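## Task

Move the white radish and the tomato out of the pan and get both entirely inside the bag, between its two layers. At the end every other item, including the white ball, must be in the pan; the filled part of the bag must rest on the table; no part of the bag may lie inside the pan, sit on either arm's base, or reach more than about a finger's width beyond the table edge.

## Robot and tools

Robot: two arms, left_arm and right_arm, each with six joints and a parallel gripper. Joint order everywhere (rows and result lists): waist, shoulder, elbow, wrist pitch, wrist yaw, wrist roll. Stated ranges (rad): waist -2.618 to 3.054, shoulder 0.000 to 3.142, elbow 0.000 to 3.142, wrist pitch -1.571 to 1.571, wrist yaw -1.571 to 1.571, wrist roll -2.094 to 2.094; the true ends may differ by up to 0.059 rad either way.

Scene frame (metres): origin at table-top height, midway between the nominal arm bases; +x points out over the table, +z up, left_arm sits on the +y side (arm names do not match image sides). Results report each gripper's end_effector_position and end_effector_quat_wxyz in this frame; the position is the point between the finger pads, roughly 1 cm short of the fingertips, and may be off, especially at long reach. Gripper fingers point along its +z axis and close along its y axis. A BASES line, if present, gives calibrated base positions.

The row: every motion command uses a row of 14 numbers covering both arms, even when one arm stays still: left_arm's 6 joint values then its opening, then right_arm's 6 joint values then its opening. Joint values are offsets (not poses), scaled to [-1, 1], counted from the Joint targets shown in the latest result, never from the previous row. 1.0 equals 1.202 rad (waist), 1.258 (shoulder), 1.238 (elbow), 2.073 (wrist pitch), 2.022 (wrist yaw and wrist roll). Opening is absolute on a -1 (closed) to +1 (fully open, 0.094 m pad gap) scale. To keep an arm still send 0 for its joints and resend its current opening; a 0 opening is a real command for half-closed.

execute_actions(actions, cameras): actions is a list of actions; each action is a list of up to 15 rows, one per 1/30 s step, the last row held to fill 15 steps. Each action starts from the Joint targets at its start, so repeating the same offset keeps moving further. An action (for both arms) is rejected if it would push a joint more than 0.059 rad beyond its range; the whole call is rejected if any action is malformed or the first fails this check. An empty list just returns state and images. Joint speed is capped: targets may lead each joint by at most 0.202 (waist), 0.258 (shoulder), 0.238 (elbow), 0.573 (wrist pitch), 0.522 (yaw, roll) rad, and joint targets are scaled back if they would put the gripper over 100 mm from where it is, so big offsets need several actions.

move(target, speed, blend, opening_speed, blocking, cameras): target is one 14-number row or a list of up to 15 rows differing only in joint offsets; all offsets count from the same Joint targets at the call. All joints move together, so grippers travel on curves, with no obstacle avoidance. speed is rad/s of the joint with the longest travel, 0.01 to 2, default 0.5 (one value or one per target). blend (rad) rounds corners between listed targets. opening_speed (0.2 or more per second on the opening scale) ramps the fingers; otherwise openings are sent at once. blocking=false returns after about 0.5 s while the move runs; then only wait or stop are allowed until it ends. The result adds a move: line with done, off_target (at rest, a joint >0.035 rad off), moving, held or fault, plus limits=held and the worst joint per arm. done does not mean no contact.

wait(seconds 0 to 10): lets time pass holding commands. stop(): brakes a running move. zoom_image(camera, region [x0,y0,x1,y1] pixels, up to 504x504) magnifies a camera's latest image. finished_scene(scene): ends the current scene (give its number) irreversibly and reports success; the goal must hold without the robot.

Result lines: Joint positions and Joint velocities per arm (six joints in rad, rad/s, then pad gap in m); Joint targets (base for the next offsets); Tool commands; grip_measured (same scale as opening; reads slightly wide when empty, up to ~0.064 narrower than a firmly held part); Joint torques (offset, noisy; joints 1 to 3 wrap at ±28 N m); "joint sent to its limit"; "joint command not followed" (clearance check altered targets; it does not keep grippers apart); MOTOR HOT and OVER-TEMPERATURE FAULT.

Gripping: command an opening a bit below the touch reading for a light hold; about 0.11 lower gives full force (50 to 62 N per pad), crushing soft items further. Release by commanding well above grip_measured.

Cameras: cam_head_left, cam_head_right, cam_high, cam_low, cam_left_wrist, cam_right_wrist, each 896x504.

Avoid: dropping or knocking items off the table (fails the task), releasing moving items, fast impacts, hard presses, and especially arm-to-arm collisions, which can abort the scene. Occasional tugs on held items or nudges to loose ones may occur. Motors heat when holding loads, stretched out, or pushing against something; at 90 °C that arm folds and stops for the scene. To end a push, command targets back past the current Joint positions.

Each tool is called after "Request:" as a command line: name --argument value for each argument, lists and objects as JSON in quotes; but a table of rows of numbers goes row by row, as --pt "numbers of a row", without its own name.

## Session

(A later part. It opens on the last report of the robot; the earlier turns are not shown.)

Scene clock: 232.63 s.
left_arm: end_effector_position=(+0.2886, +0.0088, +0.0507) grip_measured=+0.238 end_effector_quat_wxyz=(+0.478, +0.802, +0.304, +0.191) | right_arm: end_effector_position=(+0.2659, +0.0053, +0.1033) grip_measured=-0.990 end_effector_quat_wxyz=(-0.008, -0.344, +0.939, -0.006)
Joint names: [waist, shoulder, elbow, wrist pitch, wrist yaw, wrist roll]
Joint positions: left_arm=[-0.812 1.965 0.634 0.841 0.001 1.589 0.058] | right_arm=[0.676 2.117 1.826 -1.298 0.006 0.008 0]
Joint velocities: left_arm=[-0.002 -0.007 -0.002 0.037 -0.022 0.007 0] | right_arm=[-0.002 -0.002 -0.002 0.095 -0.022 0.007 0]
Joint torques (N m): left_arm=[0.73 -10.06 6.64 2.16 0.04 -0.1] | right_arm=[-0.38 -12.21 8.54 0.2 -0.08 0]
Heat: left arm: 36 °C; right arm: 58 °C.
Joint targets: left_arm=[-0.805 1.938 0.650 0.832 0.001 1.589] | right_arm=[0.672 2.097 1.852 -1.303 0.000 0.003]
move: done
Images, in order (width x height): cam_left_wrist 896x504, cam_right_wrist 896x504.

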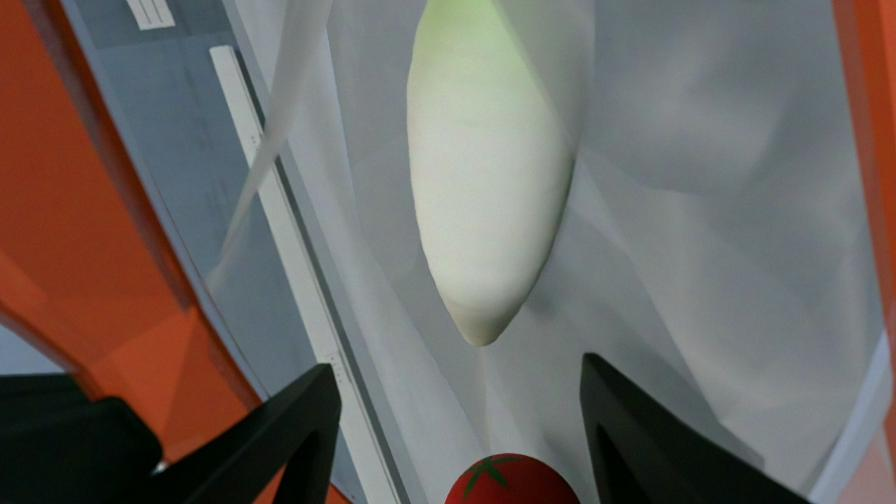

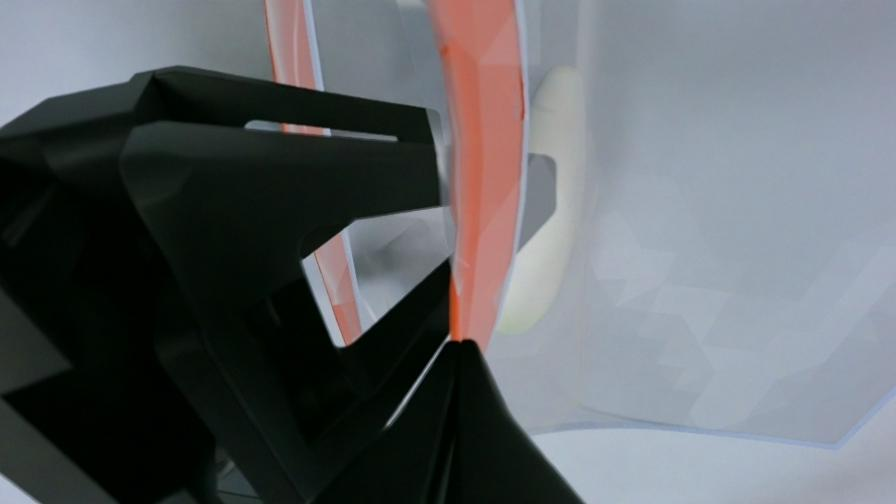

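Request:
execute_actions --actions '[]'

Scene clock: 232.80 s.
left_arm: end_effector_position=(+0.2886, +0.0088, +0.0506) grip_measured=+0.238 end_effector_quat_wxyz=(+0.477, +0.802, +0.304, +0.191) | right_arm: end_effector_position=(+0.2659, +0.0053, +0.1033) grip_measured=-0.990 end_effector_quat_wxyz=(-0.008, -0.344, +0.939, -0.006)
Joint names: [waist, shoulder, elbow, wrist pitch, wrist yaw, wrist roll]
Joint positions: left_arm=[-0.812 1.965 0.634 0.84 0.001 1.589 0.058] | right_arm=[0.676 2.117 1.826 -1.298 0.006 0.008 0]
Joint velocities: left_arm=[-0.032 0.002 0.027 0.081 -0.007 0.022 0] | right_arm=[-0.002 0.007 -0.027 -0.037 0.037 -0.051 -0.002]
Joint torques (N m): left_arm=[0.73 -10.07 6.67 2.17 0.04 -0.09] | right_arm=[-0.38 -12.21 8.53 0.21 -0.08 0]
Heat: left arm: 36 °C; right arm: 58 °C.
Joint targets: left_arm=[-0.805 1.938 0.650 0.832 0.001 1.589] | right_arm=[0.672 2.097 1.852 -1.303 0.000 0.003]
Tool commands: left_gripper/opening=+0.24 right_gripper/opening=-1.0

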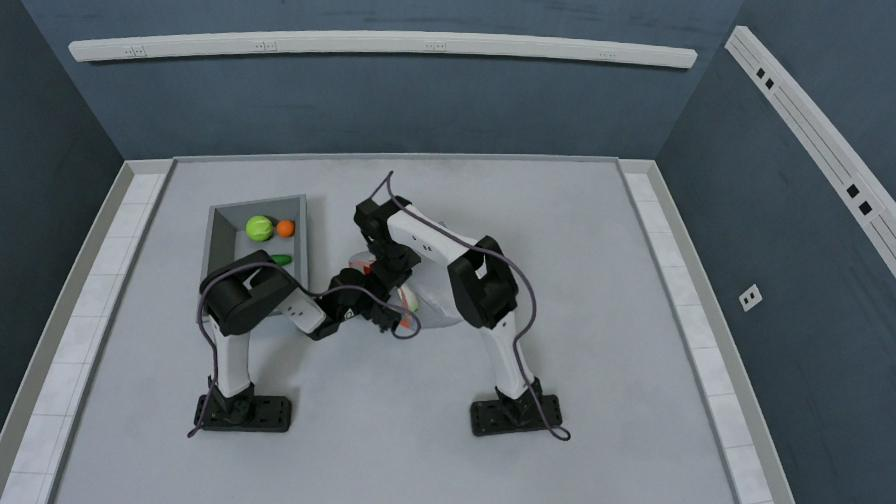

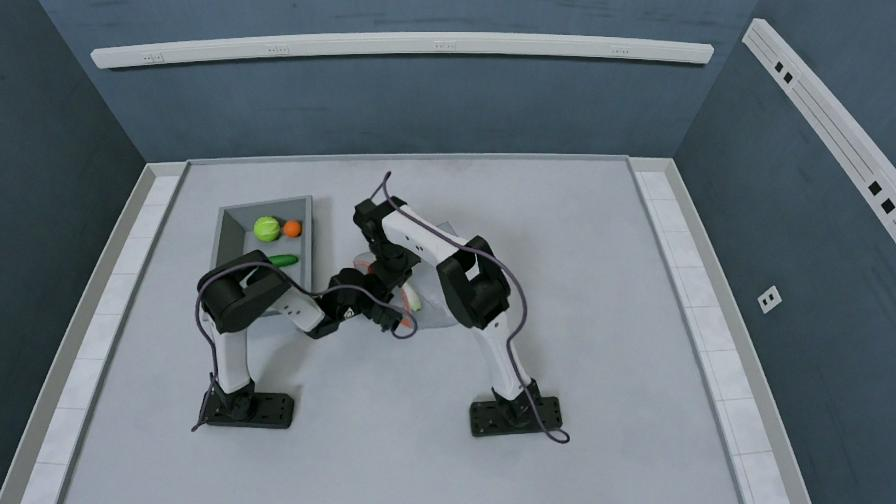

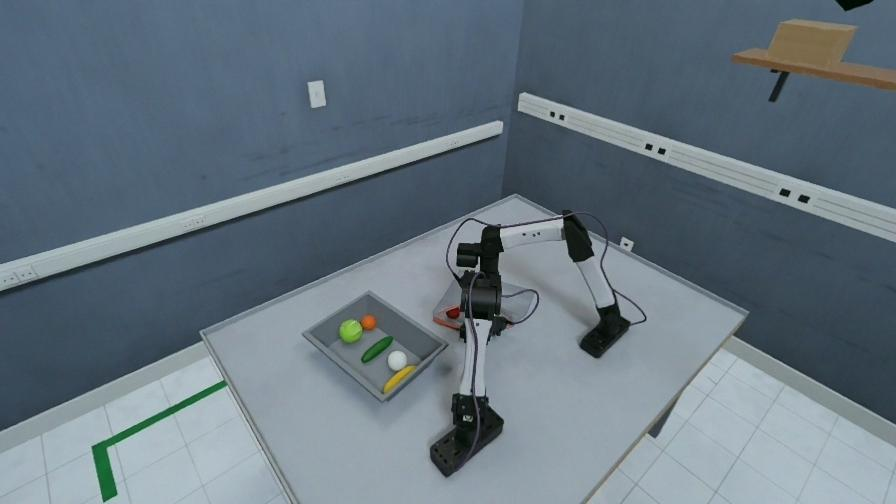

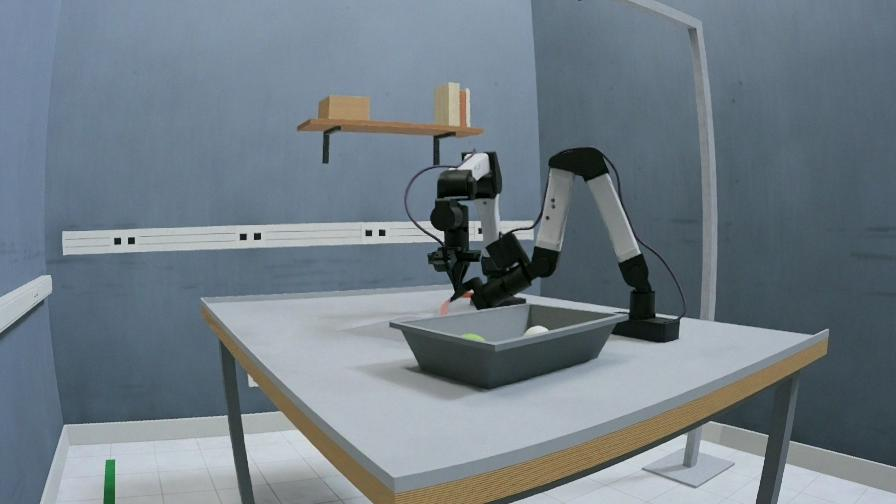

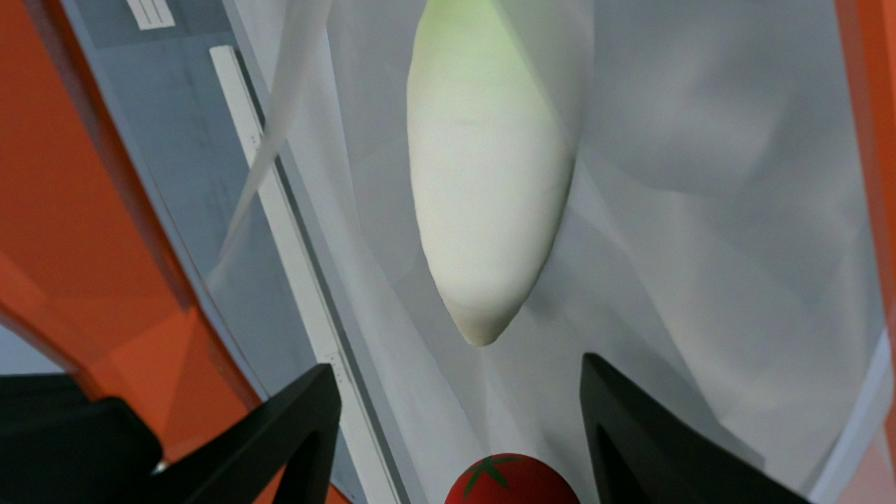

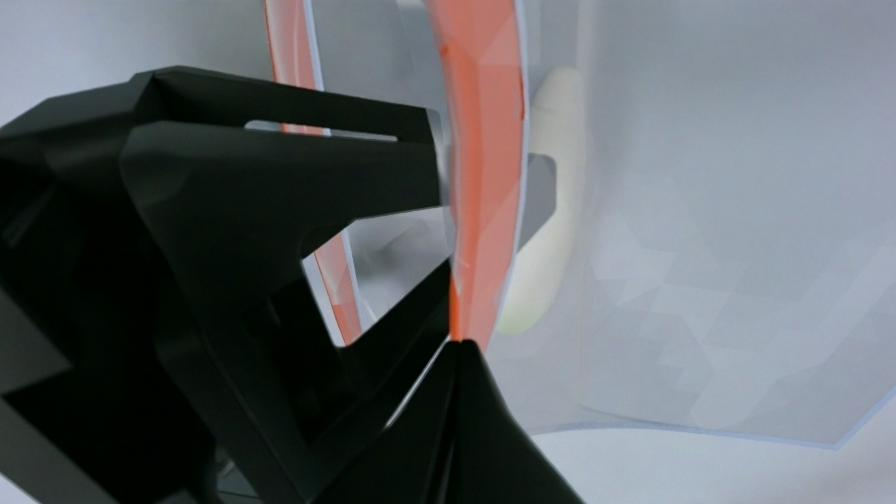

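Request:
zoom_image --camera "cam_high" --region '[400, 250, 560, 350]'

Request:
zoom_image --camera "cam_head_left" --region '[310, 210, 490, 350]'

Request:
zoom_image --camera "cam_head_right" --region '[310, 210, 490, 350]'

Scaled by 3.150 from the camera's 896x504 image, which has a finer 1280x720 frame.

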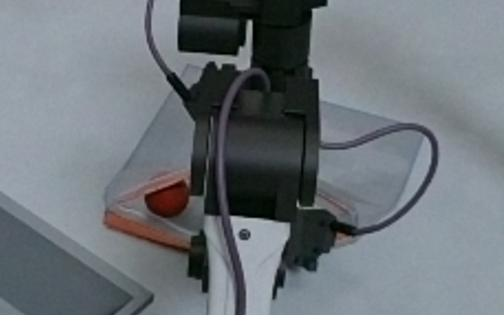

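Scaled by 2.800 from the camera's 896x504 image, which has a finer 1280x720 frame.

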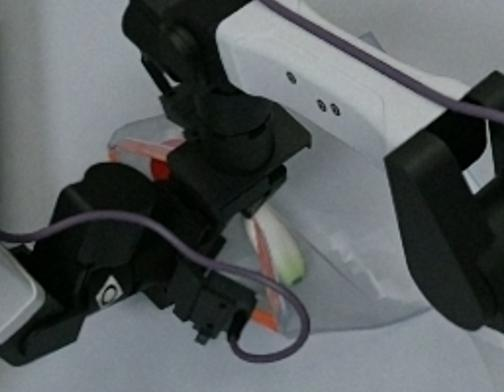

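Scaled by 2.800 from the camera's 896x504 image, which has a finer 1280x720 frame.

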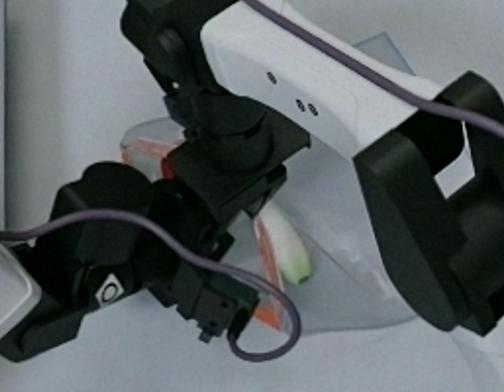

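Request:
move --pt "0.0 -0.11 -0.07 -0.02 0 0 0.24 0 0 0 0 0 0 -1" --pt "-0.01 -0.35 -0.27 -0.05 0 0 0.24 0 0 0 0 0 0 -1" --speed '[0.3, 0.6]' --blend 0.05 --cameras '["cam_left_wrist","cam_right_wrist"]'

Scene clock: 235.43 s.
left_arm: end_effector_position=(+0.2341, +0.0680, +0.0999) grip_measured=+0.238 end_effector_quat_wxyz=(+0.496, +0.790, +0.300, +0.198) | right_arm: end_effector_position=(+0.2667, +0.0059, +0.1045) grip_measured=-0.990 end_effector_quat_wxyz=(-0.006, -0.344, +0.939, -0.005)
Joint names: [waist, shoulder, elbow, wrist pitch, wrist yaw, wrist roll]
Joint positions: left_arm=[-0.812 1.514 0.326 0.746 0.001 1.589 0.058] | right_arm=[0.676 2.117 1.83 -1.299 0.006 0.008 0]
Joint velocities: left_arm=[-0.012 0.002 0.012 -0.051 0.007 -0.022 -0.001] | right_arm=[-0.017 0.022 0.002 0.007 -0.022 -0.095 0]
Joint torques (N m): left_arm=[-0.18 -5.94 4.96 2.09 0.03 -0.1] | right_arm=[-0.36 -12.19 8.12 0.22 -0.08 0]
Heat: left arm: 36 °C; right arm: 58 °C.
Joint targets: left_arm=[-0.817 1.498 0.316 0.728 0.001 1.589] | right_arm=[0.672 2.097 1.852 -1.302 0.000 0.003]
move: done
Images, in order (width x height): cam_left_wrist 896x504, cam_right_wrist 896x504.

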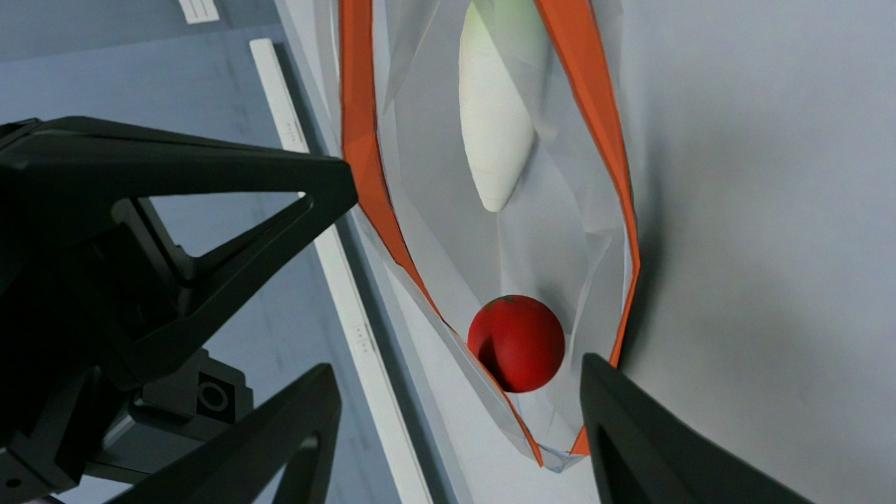

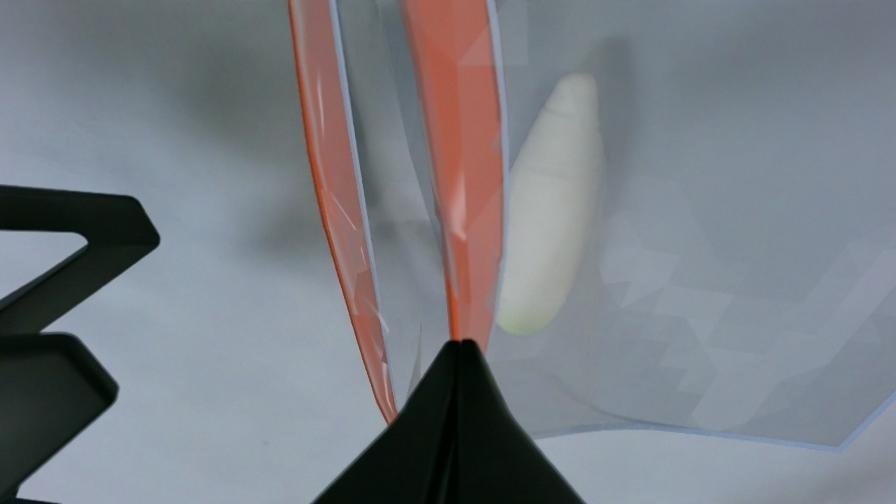

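Request:
move --pt "0.01 -0.117 0.20 -0.25 0 -0.3 -1 0 0 0 0 0 0 -1" --pt "0.150 -0.117 0.353 -0.4247 0 -0.785 -1 0 0 0 0 0 0 -1" --speed 0.9 --blend 0.1 --opening_speed 1.0 --cameras '["cam_left_wrist","cam_right_wrist"]'

Scene clock: 241.83 s.
left_arm: end_effector_position=(+0.2780, +0.1142, +0.1362) grip_measured=-0.986 end_effector_quat_wxyz=(+0.368, +0.302, +0.870, -0.124) | right_arm: end_effector_position=(+0.2667, +0.0059, +0.1045) grip_measured=-0.990 end_effector_quat_wxyz=(-0.006, -0.344, +0.939, -0.005)
Joint names: [waist, shoulder, elbow, wrist pitch, wrist yaw, wrist roll]
Joint positions: left_arm=[-0.642 1.367 0.731 -0.136 0.001 0.011 0.001] | right_arm=[0.676 2.117 1.83 -1.299 0.006 0.008 0]
Joint velocities: left_arm=[-0.002 0.022 0.002 0.051 0.066 0.022 0] | right_arm=[0.007 -0.007 0.022 -0.081 0.007 -0.022 0]
Joint torques (N m): left_arm=[0.64 -6.3 10.09 1.82 -0.01 -0.14] | right_arm=[-0.38 -12.21 8.14 0.22 -0.08 0]
Heat: left arm: 36 °C; right arm: 58 °C.
Joint targets: left_arm=[-0.637 1.351 0.753 -0.153 0.001 0.002] | right_arm=[0.672 2.097 1.852 -1.302 0.000 0.003]
move: done
Images, in order (width x height): cam_left_wrist 896x504, cam_right_wrist 896x504.

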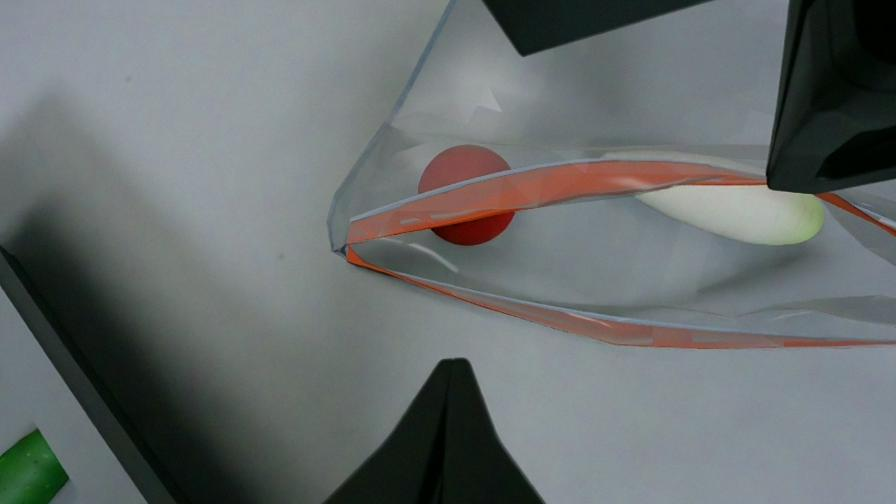

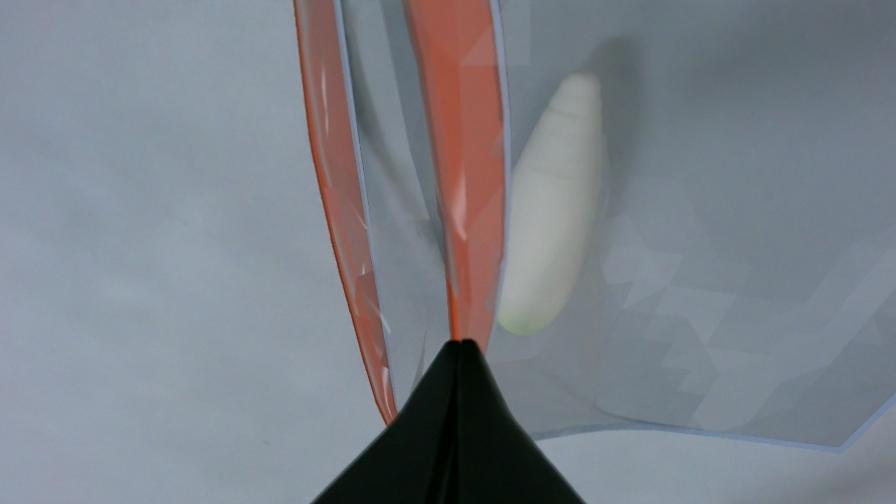

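Request:
move --pt "0 0.1607 -0.0026 0.0996 0 0 -1 0 0 0 0 0 0 -1" --pt "0 0.3816 -0.0897 0.2774 0 0 -1 0 0 0 0 0 0 -1" --speed '[0.5, 0.35]' --blend 0.05 --cameras '["cam_left_wrist","cam_high"]'

Scene clock: 248.47 s.
left_arm: end_effector_position=(+0.3099, +0.0896, +0.0332) grip_measured=-0.986 end_effector_quat_wxyz=(+0.378, +0.301, +0.866, -0.127) | right_arm: end_effector_position=(+0.2667, +0.0059, +0.1045) grip_measured=-0.990 end_effector_quat_wxyz=(-0.006, -0.344, +0.939, -0.005)
Joint names: [waist, shoulder, elbow, wrist pitch, wrist yaw, wrist roll]
Joint positions: left_arm=[-0.642 1.817 0.65 0.417 0.001 0.01 0.001] | right_arm=[0.676 2.117 1.83 -1.299 0.006 0.008 0]
Joint velocities: left_arm=[-0.017 -0.022 -0.002 0.007 0.022 0.037 -0.001] | right_arm=[-0.007 0.007 -0.007 -0.022 0.037 0.007 0]
Joint torques (N m): left_arm=[0.61 -6.28 5 2.09 0.01 -0.13] | right_arm=[-0.38 -12.21 8.13 0.22 -0.08 0]
Heat: left arm: 36 °C; right arm: 59 °C.
Joint targets: left_arm=[-0.637 1.831 0.642 0.423 0.001 0.002] | right_arm=[0.672 2.097 1.852 -1.302 0.000 0.003]
move: done
Images, in order (width x height): cam_high 896x504, cam_left_wrist 896x504.

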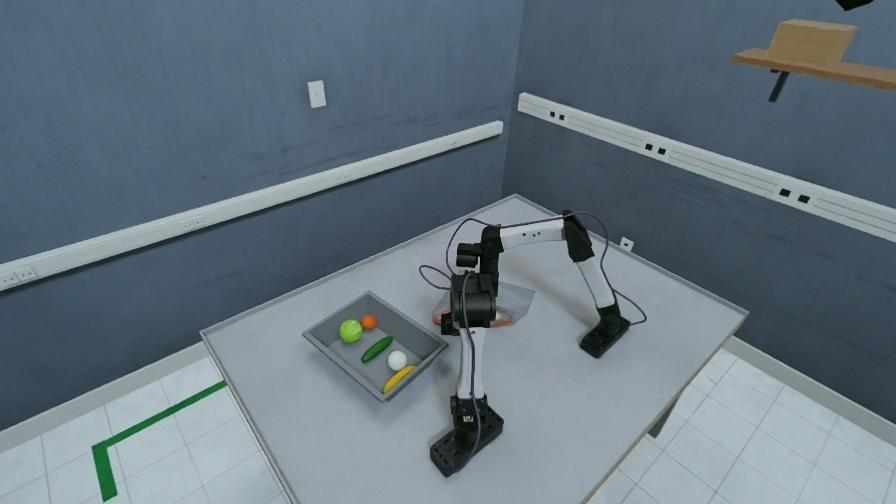

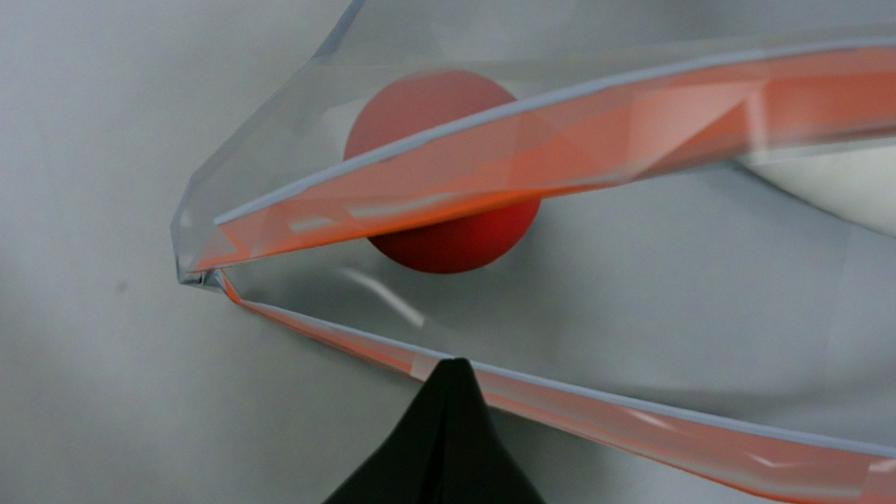

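Request:
move --target '[0, 0.056, 0.091, -0.018, 0, 0, -1, 0, 0, 0, 0, 0, 0, -1]' --speed 0.15 --cameras '["cam_left_wrist","cam_right_wrist"]'

Scene clock: 250.10 s.
left_arm: end_effector_position=(+0.3272, +0.0763, +0.0328) grip_measured=-0.986 end_effector_quat_wxyz=(+0.381, +0.300, +0.865, -0.128) | right_arm: end_effector_position=(+0.2667, +0.0059, +0.1045) grip_measured=-0.990 end_effector_quat_wxyz=(-0.006, -0.344, +0.939, -0.005)
Joint names: [waist, shoulder, elbow, wrist pitch, wrist yaw, wrist roll]
Joint positions: left_arm=[-0.642 1.883 0.737 0.402 0.001 0.01 0.001] | right_arm=[0.676 2.117 1.83 -1.299 0.006 0.008 0]
Joint velocities: left_arm=[-0.002 -0.022 -0.012 0.022 0.066 0.007 0] | right_arm=[-0.002 0.002 -0.007 0.037 0.007 0.066 0]
Joint torques (N m): left_arm=[0.59 -6.57 7.64 1.86 0.01 -0.12] | right_arm=[-0.39 -12.22 8.13 0.22 -0.09 0]
Heat: left arm: 36 °C; right arm: 59 °C.
Joint targets: left_arm=[-0.637 1.901 0.755 0.385 0.001 0.002] | right_arm=[0.672 2.097 1.852 -1.302 0.000 0.003]
move: done
Images, in order (width x height): cam_left_wrist 896x504, cam_right_wrist 896x504.

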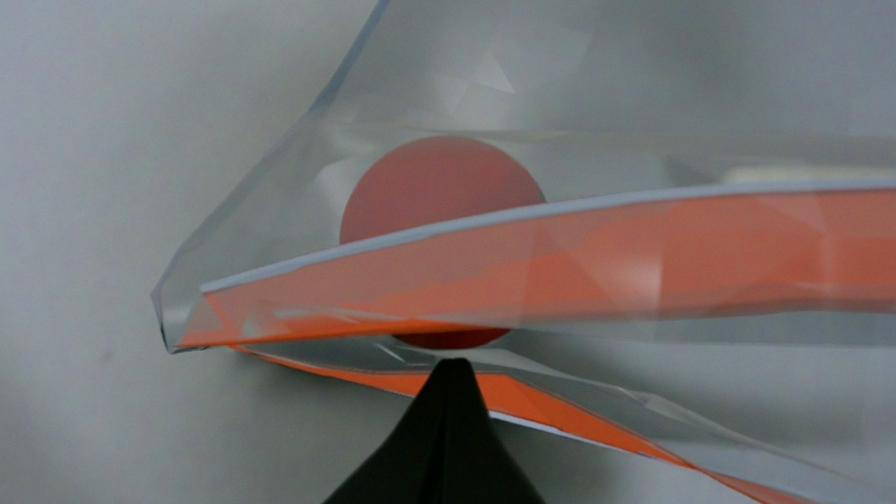

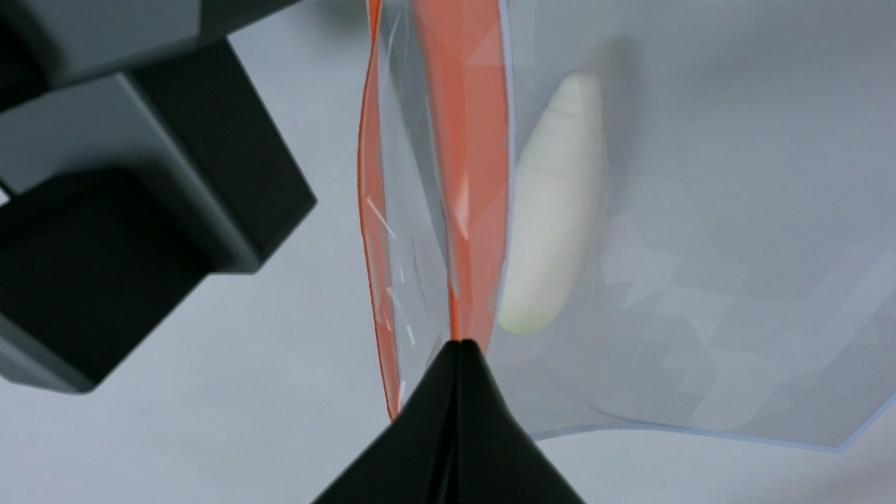

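Request:
move --target '[0, -0.066, -0.111, 0.024, 0, 0, -1, 0, 0, 0, 0, 0, 0, -1]' --speed 0.2 --cameras '["cam_left_wrist","cam_right_wrist"]'

Scene clock: 251.50 s.
left_arm: end_effector_position=(+0.3025, +0.0953, +0.0183) grip_measured=-0.986 end_effector_quat_wxyz=(+0.363, +0.303, +0.873, -0.122) | right_arm: end_effector_position=(+0.2667, +0.0059, +0.1045) grip_measured=-0.990 end_effector_quat_wxyz=(-0.006, -0.344, +0.939, -0.005)
Joint names: [waist, shoulder, elbow, wrist pitch, wrist yaw, wrist roll]
Joint positions: left_arm=[-0.642 1.842 0.628 0.429 0.001 0.01 0.001] | right_arm=[0.676 2.117 1.83 -1.299 0.006 0.008 0]
Joint velocities: left_arm=[0.002 -0.002 0.002 -0.007 0.007 -0.051 -0.001] | right_arm=[-0.002 -0.022 -0.002 -0.022 -0.037 -0.007 -0.001]
Joint torques (N m): left_arm=[0.62 -9.17 4.45 2.06 0.02 -0.13] | right_arm=[-0.38 -12.22 8.1 0.23 -0.08 -0.01]
Heat: left arm: 36 °C; right arm: 59 °C.
Joint targets: left_arm=[-0.637 1.818 0.617 0.435 0.001 0.002] | right_arm=[0.672 2.097 1.852 -1.302 0.000 0.003]
move: done
Images, in order (width x height): cam_left_wrist 896x504, cam_right_wrist 896x504.

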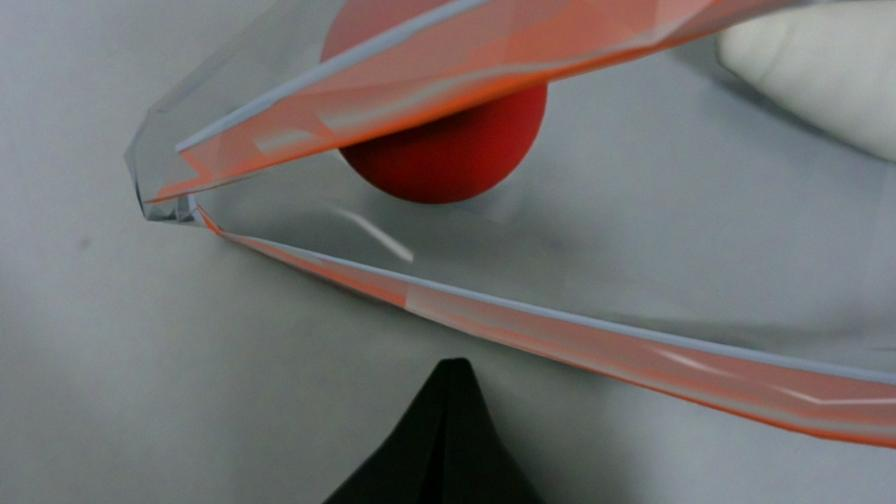

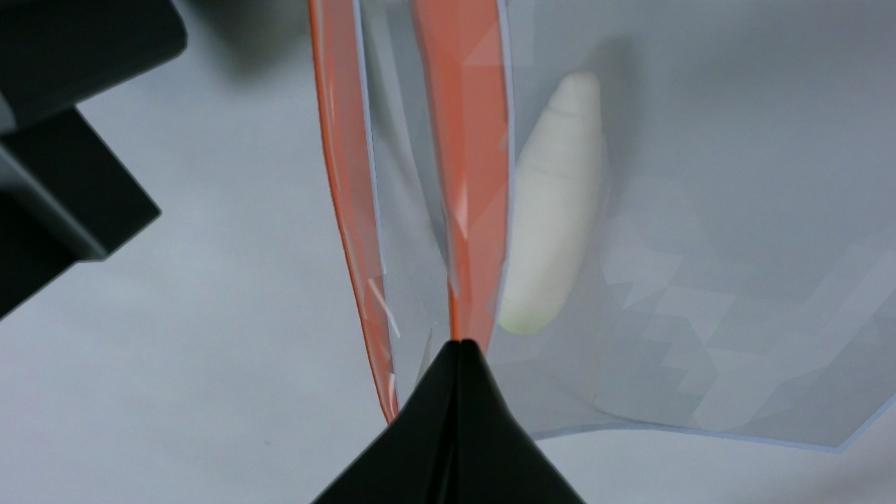

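Request:
move --pt "0 -0.1033 0.0622 -0.0825 0 0 -1 0 0 0 0 0 0 -1" --pt "0 -0.0143 0.1292 -0.0767 0 0 -1 0 0 0 0 0 0 -1" --speed 0.3 --cameras '["cam_left_wrist","cam_right_wrist"]'

Scene clock: 254.50 s.
left_arm: end_effector_position=(+0.3237, +0.0792, +0.0574) grip_measured=-0.986 end_effector_quat_wxyz=(+0.378, +0.300, +0.866, -0.127) | right_arm: end_effector_position=(+0.2715, -0.0005, +0.1045) grip_measured=-0.990 end_effector_quat_wxyz=(-0.005, -0.333, +0.943, -0.011)
Joint names: [waist, shoulder, elbow, wrist pitch, wrist yaw, wrist roll]
Joint positions: left_arm=[-0.641 1.784 0.752 0.282 0.001 0.009 0.001] | right_arm=[0.662 2.117 1.83 -1.301 0.017 0.016 0]
Joint velocities: left_arm=[0.002 -0.012 0.002 -0.022 -0.007 -0.007 0] | right_arm=[-0.002 0.007 -0.022 0.037 -0.037 0.022 -0.001]
Joint torques (N m): left_arm=[0.55 -6.41 8.87 1.98 0.02 -0.11] | right_arm=[1.09 -12.22 8.12 0.24 -0.18 -0.1]
Heat: left arm: 36 °C; right arm: 59 °C.
Joint targets: left_arm=[-0.637 1.800 0.777 0.276 0.001 0.002] | right_arm=[0.672 2.097 1.852 -1.302 0.000 0.003]
move: done
Images, in order (width x height): cam_left_wrist 896x504, cam_right_wrist 896x504.

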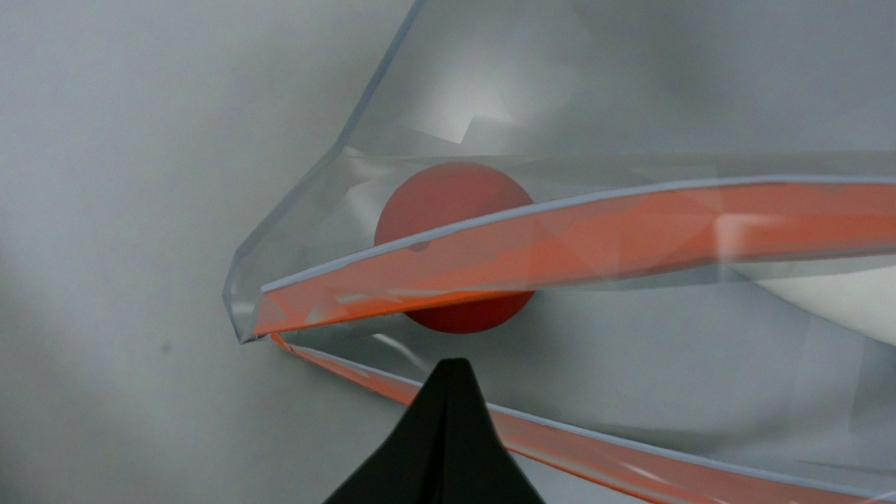

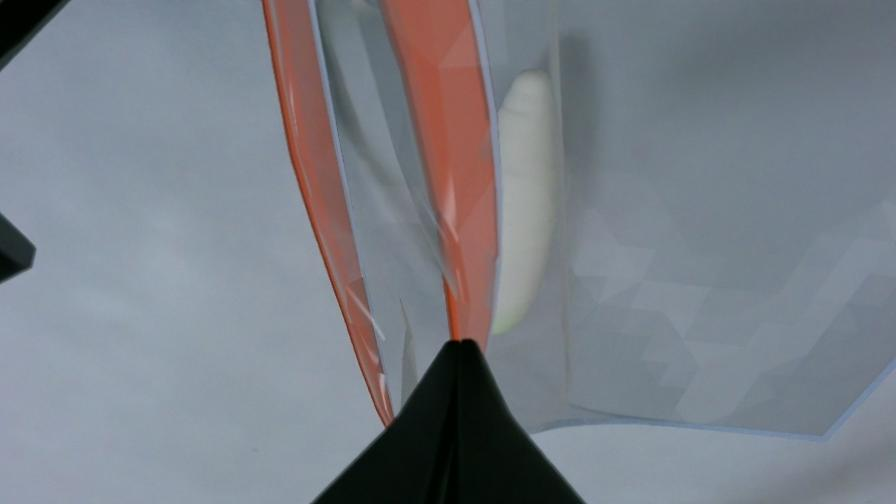

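Request:
wait --seconds 1.0 --cameras '["cam_left_wrist","cam_right_wrist"]'

Scene clock: 255.63 s.
left_arm: end_effector_position=(+0.3238, +0.0791, +0.0575) grip_measured=-0.986 end_effector_quat_wxyz=(+0.378, +0.300, +0.866, -0.127) | right_arm: end_effector_position=(+0.2715, -0.0005, +0.1045) grip_measured=-0.990 end_effector_quat_wxyz=(-0.005, -0.333, +0.943, -0.011)
Joint names: [waist, shoulder, elbow, wrist pitch, wrist yaw, wrist roll]
Joint positions: left_arm=[-0.641 1.784 0.752 0.282 0.001 0.009 0.001] | right_arm=[0.662 2.117 1.83 -1.301 0.017 0.016 0]
Joint velocities: left_arm=[-0.007 0.007 -0.007 -0.037 -0.066 -0.095 0] | right_arm=[-0.007 -0.007 0.007 0.007 -0.051 0.022 0.001]
Joint torques (N m): left_arm=[0.54 -6.39 8.9 1.96 0.01 -0.11] | right_arm=[1.09 -12.22 8.1 0.23 -0.18 -0.1]
Heat: left arm: 36 °C; right arm: 59 °C.
Joint targets: left_arm=[-0.637 1.800 0.777 0.276 0.001 0.002] | right_arm=[0.672 2.097 1.852 -1.302 0.000 0.003]
Tool commands: left_gripper/opening=-1.0 right_gripper/opening=-1.0
wait: 1.00 s; at rest by 0.03 s
Images, in order (width x height): cam_left_wrist 896x504, cam_right_wrist 896x504.

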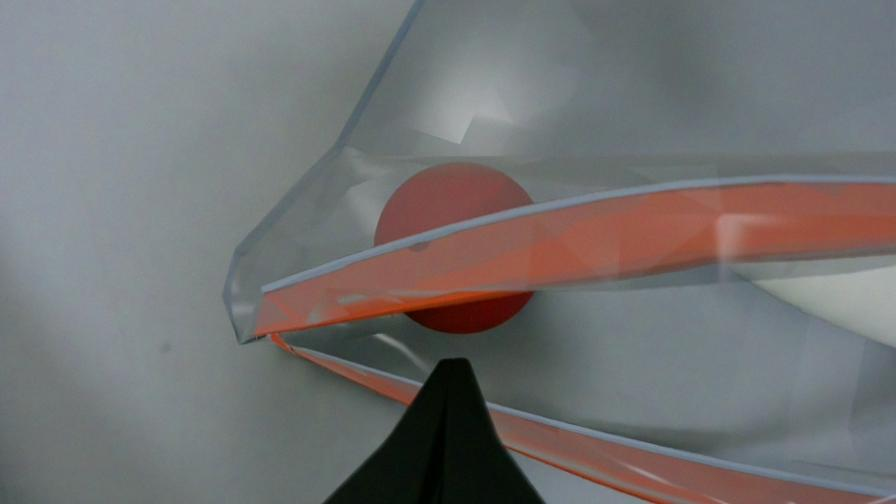

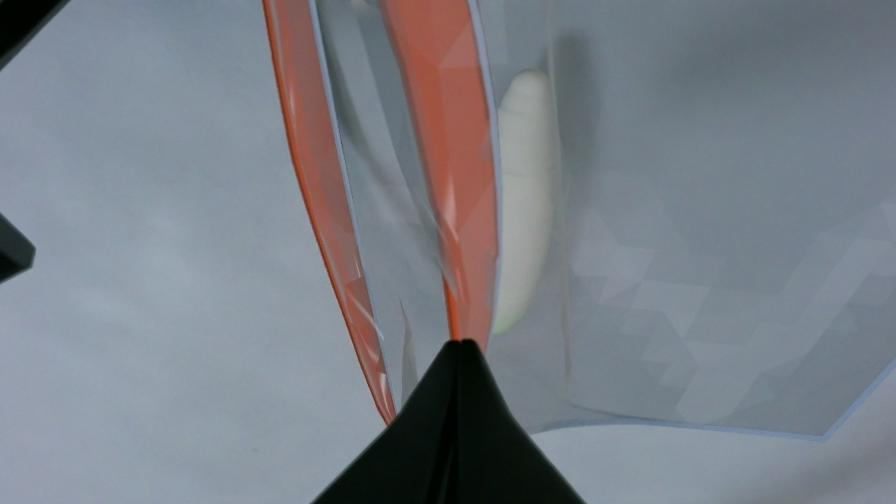

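Request:
move --target '[0, 0.0692, -0.0452, 0.0579, 0, 0, -1, 0, 0, 0, 0, 0, 0, -1]' --speed 0.15 --cameras '["cam_left_wrist"]'

Scene clock: 257.27 s.
left_arm: end_effector_position=(+0.3250, +0.0782, +0.0333) grip_measured=-0.986 end_effector_quat_wxyz=(+0.378, +0.300, +0.867, -0.127) | right_arm: end_effector_position=(+0.2691, +0.0025, +0.1045) grip_measured=-0.990 end_effector_quat_wxyz=(-0.007, -0.339, +0.941, -0.006)
Joint names: [waist, shoulder, elbow, wrist pitch, wrist yaw, wrist roll]
Joint positions: left_arm=[-0.641 1.871 0.731 0.39 0.001 0.009 0.001] | right_arm=[0.667 2.117 1.83 -1.301 0.007 0.008 0]
Joint velocities: left_arm=[0.012 -0.007 0.017 0.007 -0.037 0.066 0] | right_arm=[0.002 -0.002 -0.002 0.022 0.022 0.022 0.001]
Joint torques (N m): left_arm=[0.54 -6.68 5.01 2.11 0.01 -0.12] | right_arm=[0.58 -12.22 8.12 0.24 -0.08 0]
Heat: left arm: 36 °C; right arm: 59 °C.
Joint targets: left_arm=[-0.637 1.887 0.721 0.396 0.001 0.002] | right_arm=[0.672 2.097 1.852 -1.302 0.000 0.003]
move: done
Images, in order (width x height): cam_left_wrist 896x504.

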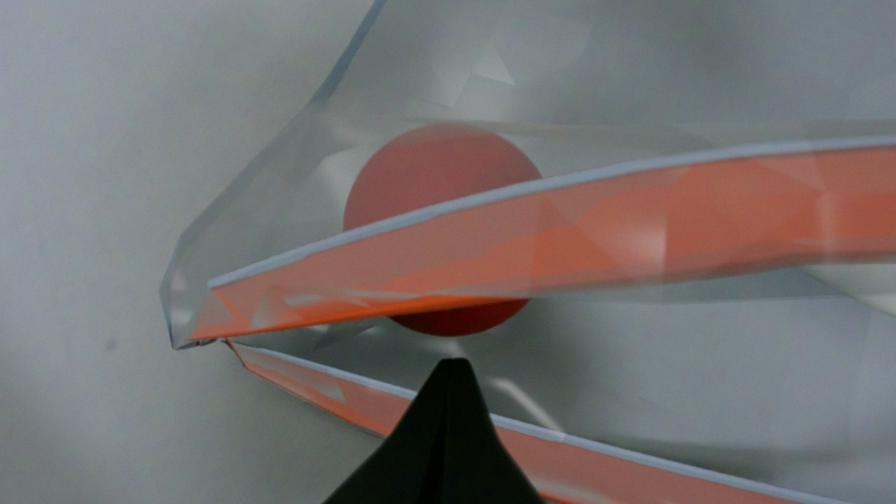

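Request:
move --target '[0, 0.0739, 0.1377, -0.0309, 0, 0, -1, 0, 0, 0, 0, 0, 0, -1]' --speed 0.15 --cameras '["cam_left_wrist","cam_right_wrist"]'

Scene clock: 259.10 s.
left_arm: end_effector_position=(+0.3522, +0.0572, +0.0362) grip_measured=-0.986 end_effector_quat_wxyz=(+0.383, +0.299, +0.864, -0.129) | right_arm: end_effector_position=(+0.2690, +0.0025, +0.1045) grip_measured=-0.990 end_effector_quat_wxyz=(-0.007, -0.339, +0.941, -0.006)
Joint names: [waist, shoulder, elbow, wrist pitch, wrist yaw, wrist roll]
Joint positions: left_arm=[-0.641 1.96 0.873 0.348 0.001 0.009 0.001] | right_arm=[0.667 2.117 1.83 -1.301 0.006 0.008 0]
Joint velocities: left_arm=[-0.017 -0.007 0.012 -0.037 -0.081 0.022 -0.001] | right_arm=[0.007 0.012 0.012 -0.081 0.037 0.007 -0.001]
Joint torques (N m): left_arm=[0.57 -7.35 8.05 1.89 0.01 -0.11] | right_arm=[0.58 -12.21 8.1 0.24 -0.09 0]
Heat: left arm: 36 °C; right arm: 59 °C.
Joint targets: left_arm=[-0.637 1.980 0.891 0.332 0.001 0.002] | right_arm=[0.672 2.097 1.852 -1.302 0.000 0.003]
move: done
Images, in order (width x height): cam_left_wrist 896x504, cam_right_wrist 896x504.

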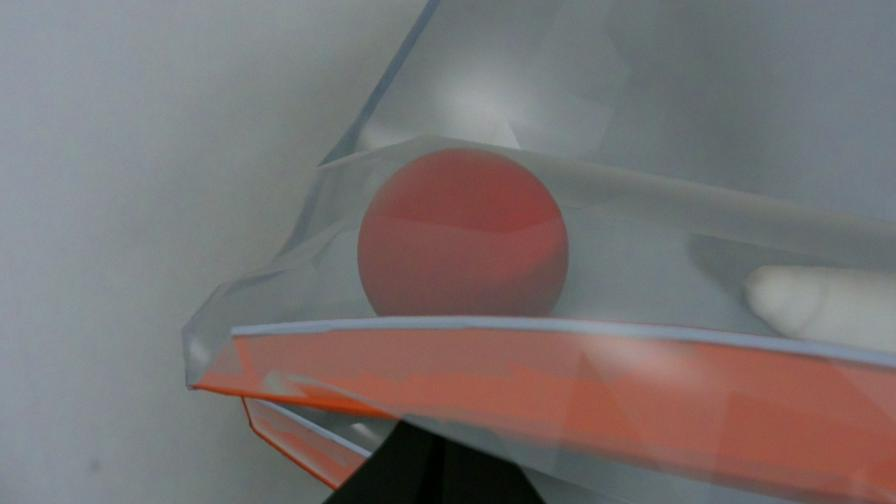

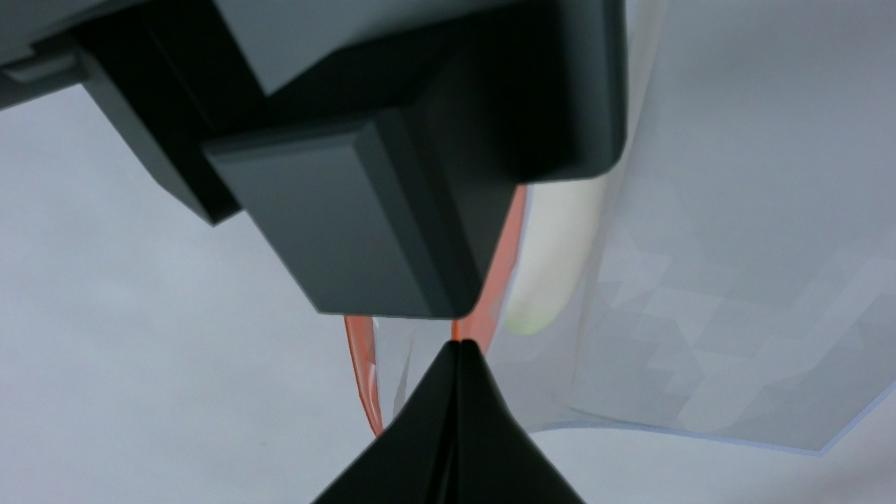

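Request:
move --pt "0 -0.0946 -0.1373 0.0309 0 0 -1 0 0 0 0 0 0 -1" --pt "0 -0.3426 -0.2375 -0.0661 0 0 -1 0 0 0 0 0 0 -1" --pt "0 -0.5103 -0.1115 -0.2366 0 0 -1 0 0 0 0 0 0 -1" --speed '[0.2, 0.4, 0.5]' --blend 0.03 --cameras '["cam_left_wrist","cam_right_wrist"]'

Scene clock: 263.17 s.
left_arm: end_effector_position=(+0.2783, +0.1141, +0.1428) grip_measured=-0.986 end_effector_quat_wxyz=(+0.375, +0.300, +0.868, -0.126) | right_arm: end_effector_position=(+0.2690, +0.0026, +0.1045) grip_measured=-0.990 end_effector_quat_wxyz=(-0.007, -0.339, +0.941, -0.006)
Joint names: [waist, shoulder, elbow, wrist pitch, wrist yaw, wrist roll]
Joint positions: left_arm=[-0.641 1.35 0.735 -0.142 0.001 0.009 0.001] | right_arm=[0.667 2.117 1.83 -1.301 0.006 0.008 0]
Joint velocities: left_arm=[0.002 -0.027 -0.012 0.066 -0.081 0.022 -0.002] | right_arm=[0.007 0.007 -0.002 -0.022 -0.066 0.022 0]
Joint torques (N m): left_arm=[0.54 -5.96 9.77 1.85 0.02 -0.12] | right_arm=[0.59 -12.18 8.12 0.24 -0.07 0]
Heat: left arm: 36 °C; right arm: 59 °C.
Joint targets: left_arm=[-0.637 1.338 0.753 -0.158 0.001 0.002] | right_arm=[0.672 2.097 1.852 -1.302 0.000 0.003]
move: done
Images, in order (width x height): cam_left_wrist 896x504, cam_right_wrist 896x504.

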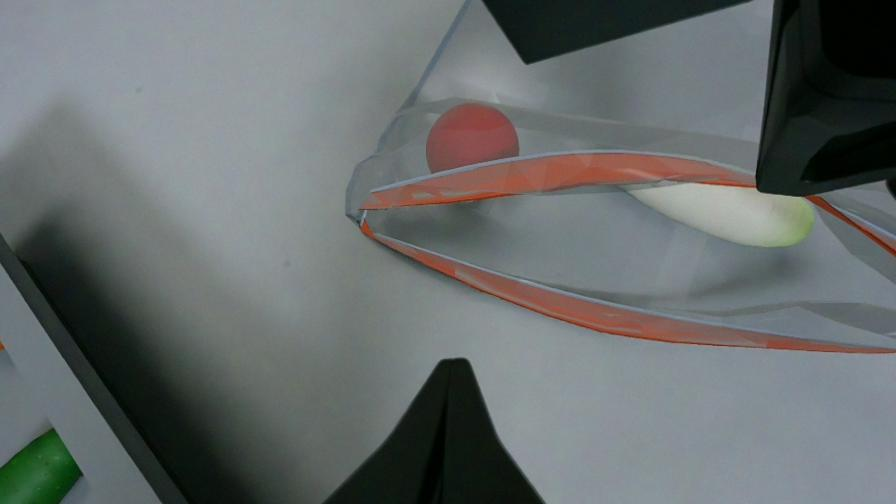

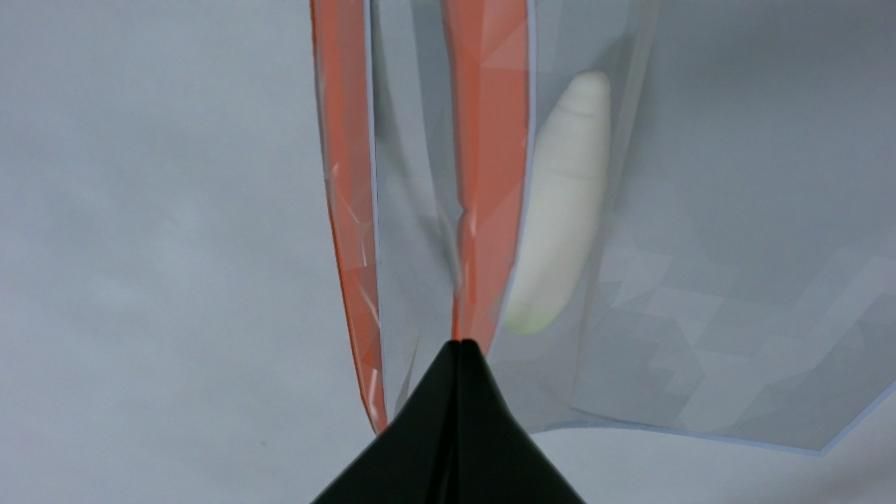

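Request:
move --target '[0, -0.374, 0.021, -0.2427, 0, 0, -1, 0, 0, 0, 0, 0, 0, -1]' --speed 0.8 --cameras '["cam_left_wrist","cam_right_wrist"]'

Scene clock: 265.10 s.
left_arm: end_effector_position=(+0.2016, +0.1733, +0.2131) grip_measured=-0.986 end_effector_quat_wxyz=(+0.377, +0.300, +0.867, -0.127) | right_arm: end_effector_position=(+0.2690, +0.0026, +0.1045) grip_measured=-0.990 end_effector_quat_wxyz=(-0.007, -0.339, +0.941, -0.006)
Joint names: [waist, shoulder, elbow, wrist pitch, wrist yaw, wrist roll]
Joint positions: left_arm=[-0.641 0.868 0.76 -0.645 0.001 0.009 0.001] | right_arm=[0.667 2.117 1.83 -1.301 0.006 0.008 0]
Joint velocities: left_arm=[-0.007 0.002 -0.017 -0.022 0.037 0.037 0] | right_arm=[-0.002 -0.012 0.017 -0.022 0.051 -0.037 0]
Joint torques (N m): left_arm=[0.54 -1.39 10.26 1.87 0.01 -0.12] | right_arm=[0.58 -12.22 8.1 0.24 -0.08 0]
Heat: left arm: 36 °C; right arm: 59 °C.
Joint targets: left_arm=[-0.637 0.868 0.779 -0.661 0.001 0.002] | right_arm=[0.672 2.097 1.852 -1.302 0.000 0.003]
move: done
Images, in order (width x height): cam_left_wrist 896x504, cam_right_wrist 896x504.

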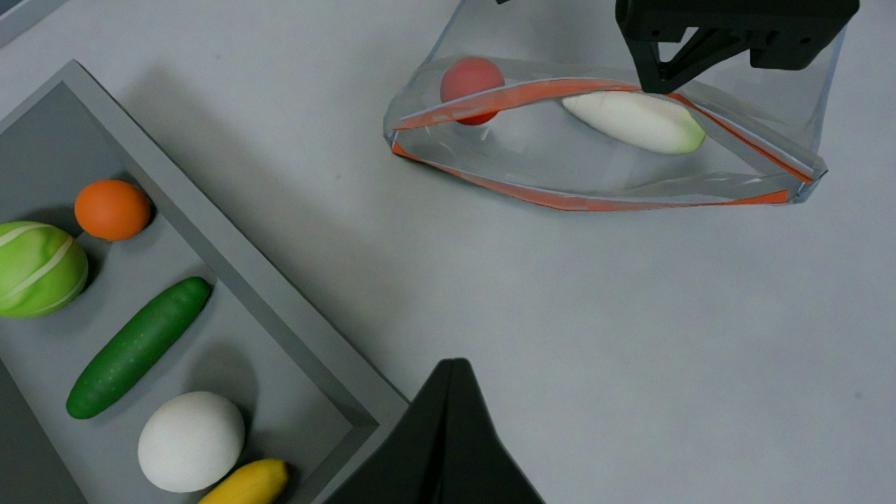

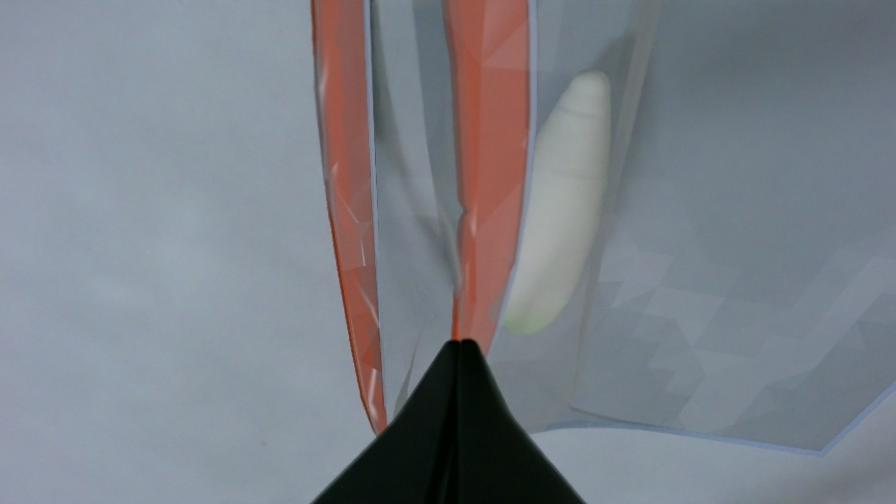

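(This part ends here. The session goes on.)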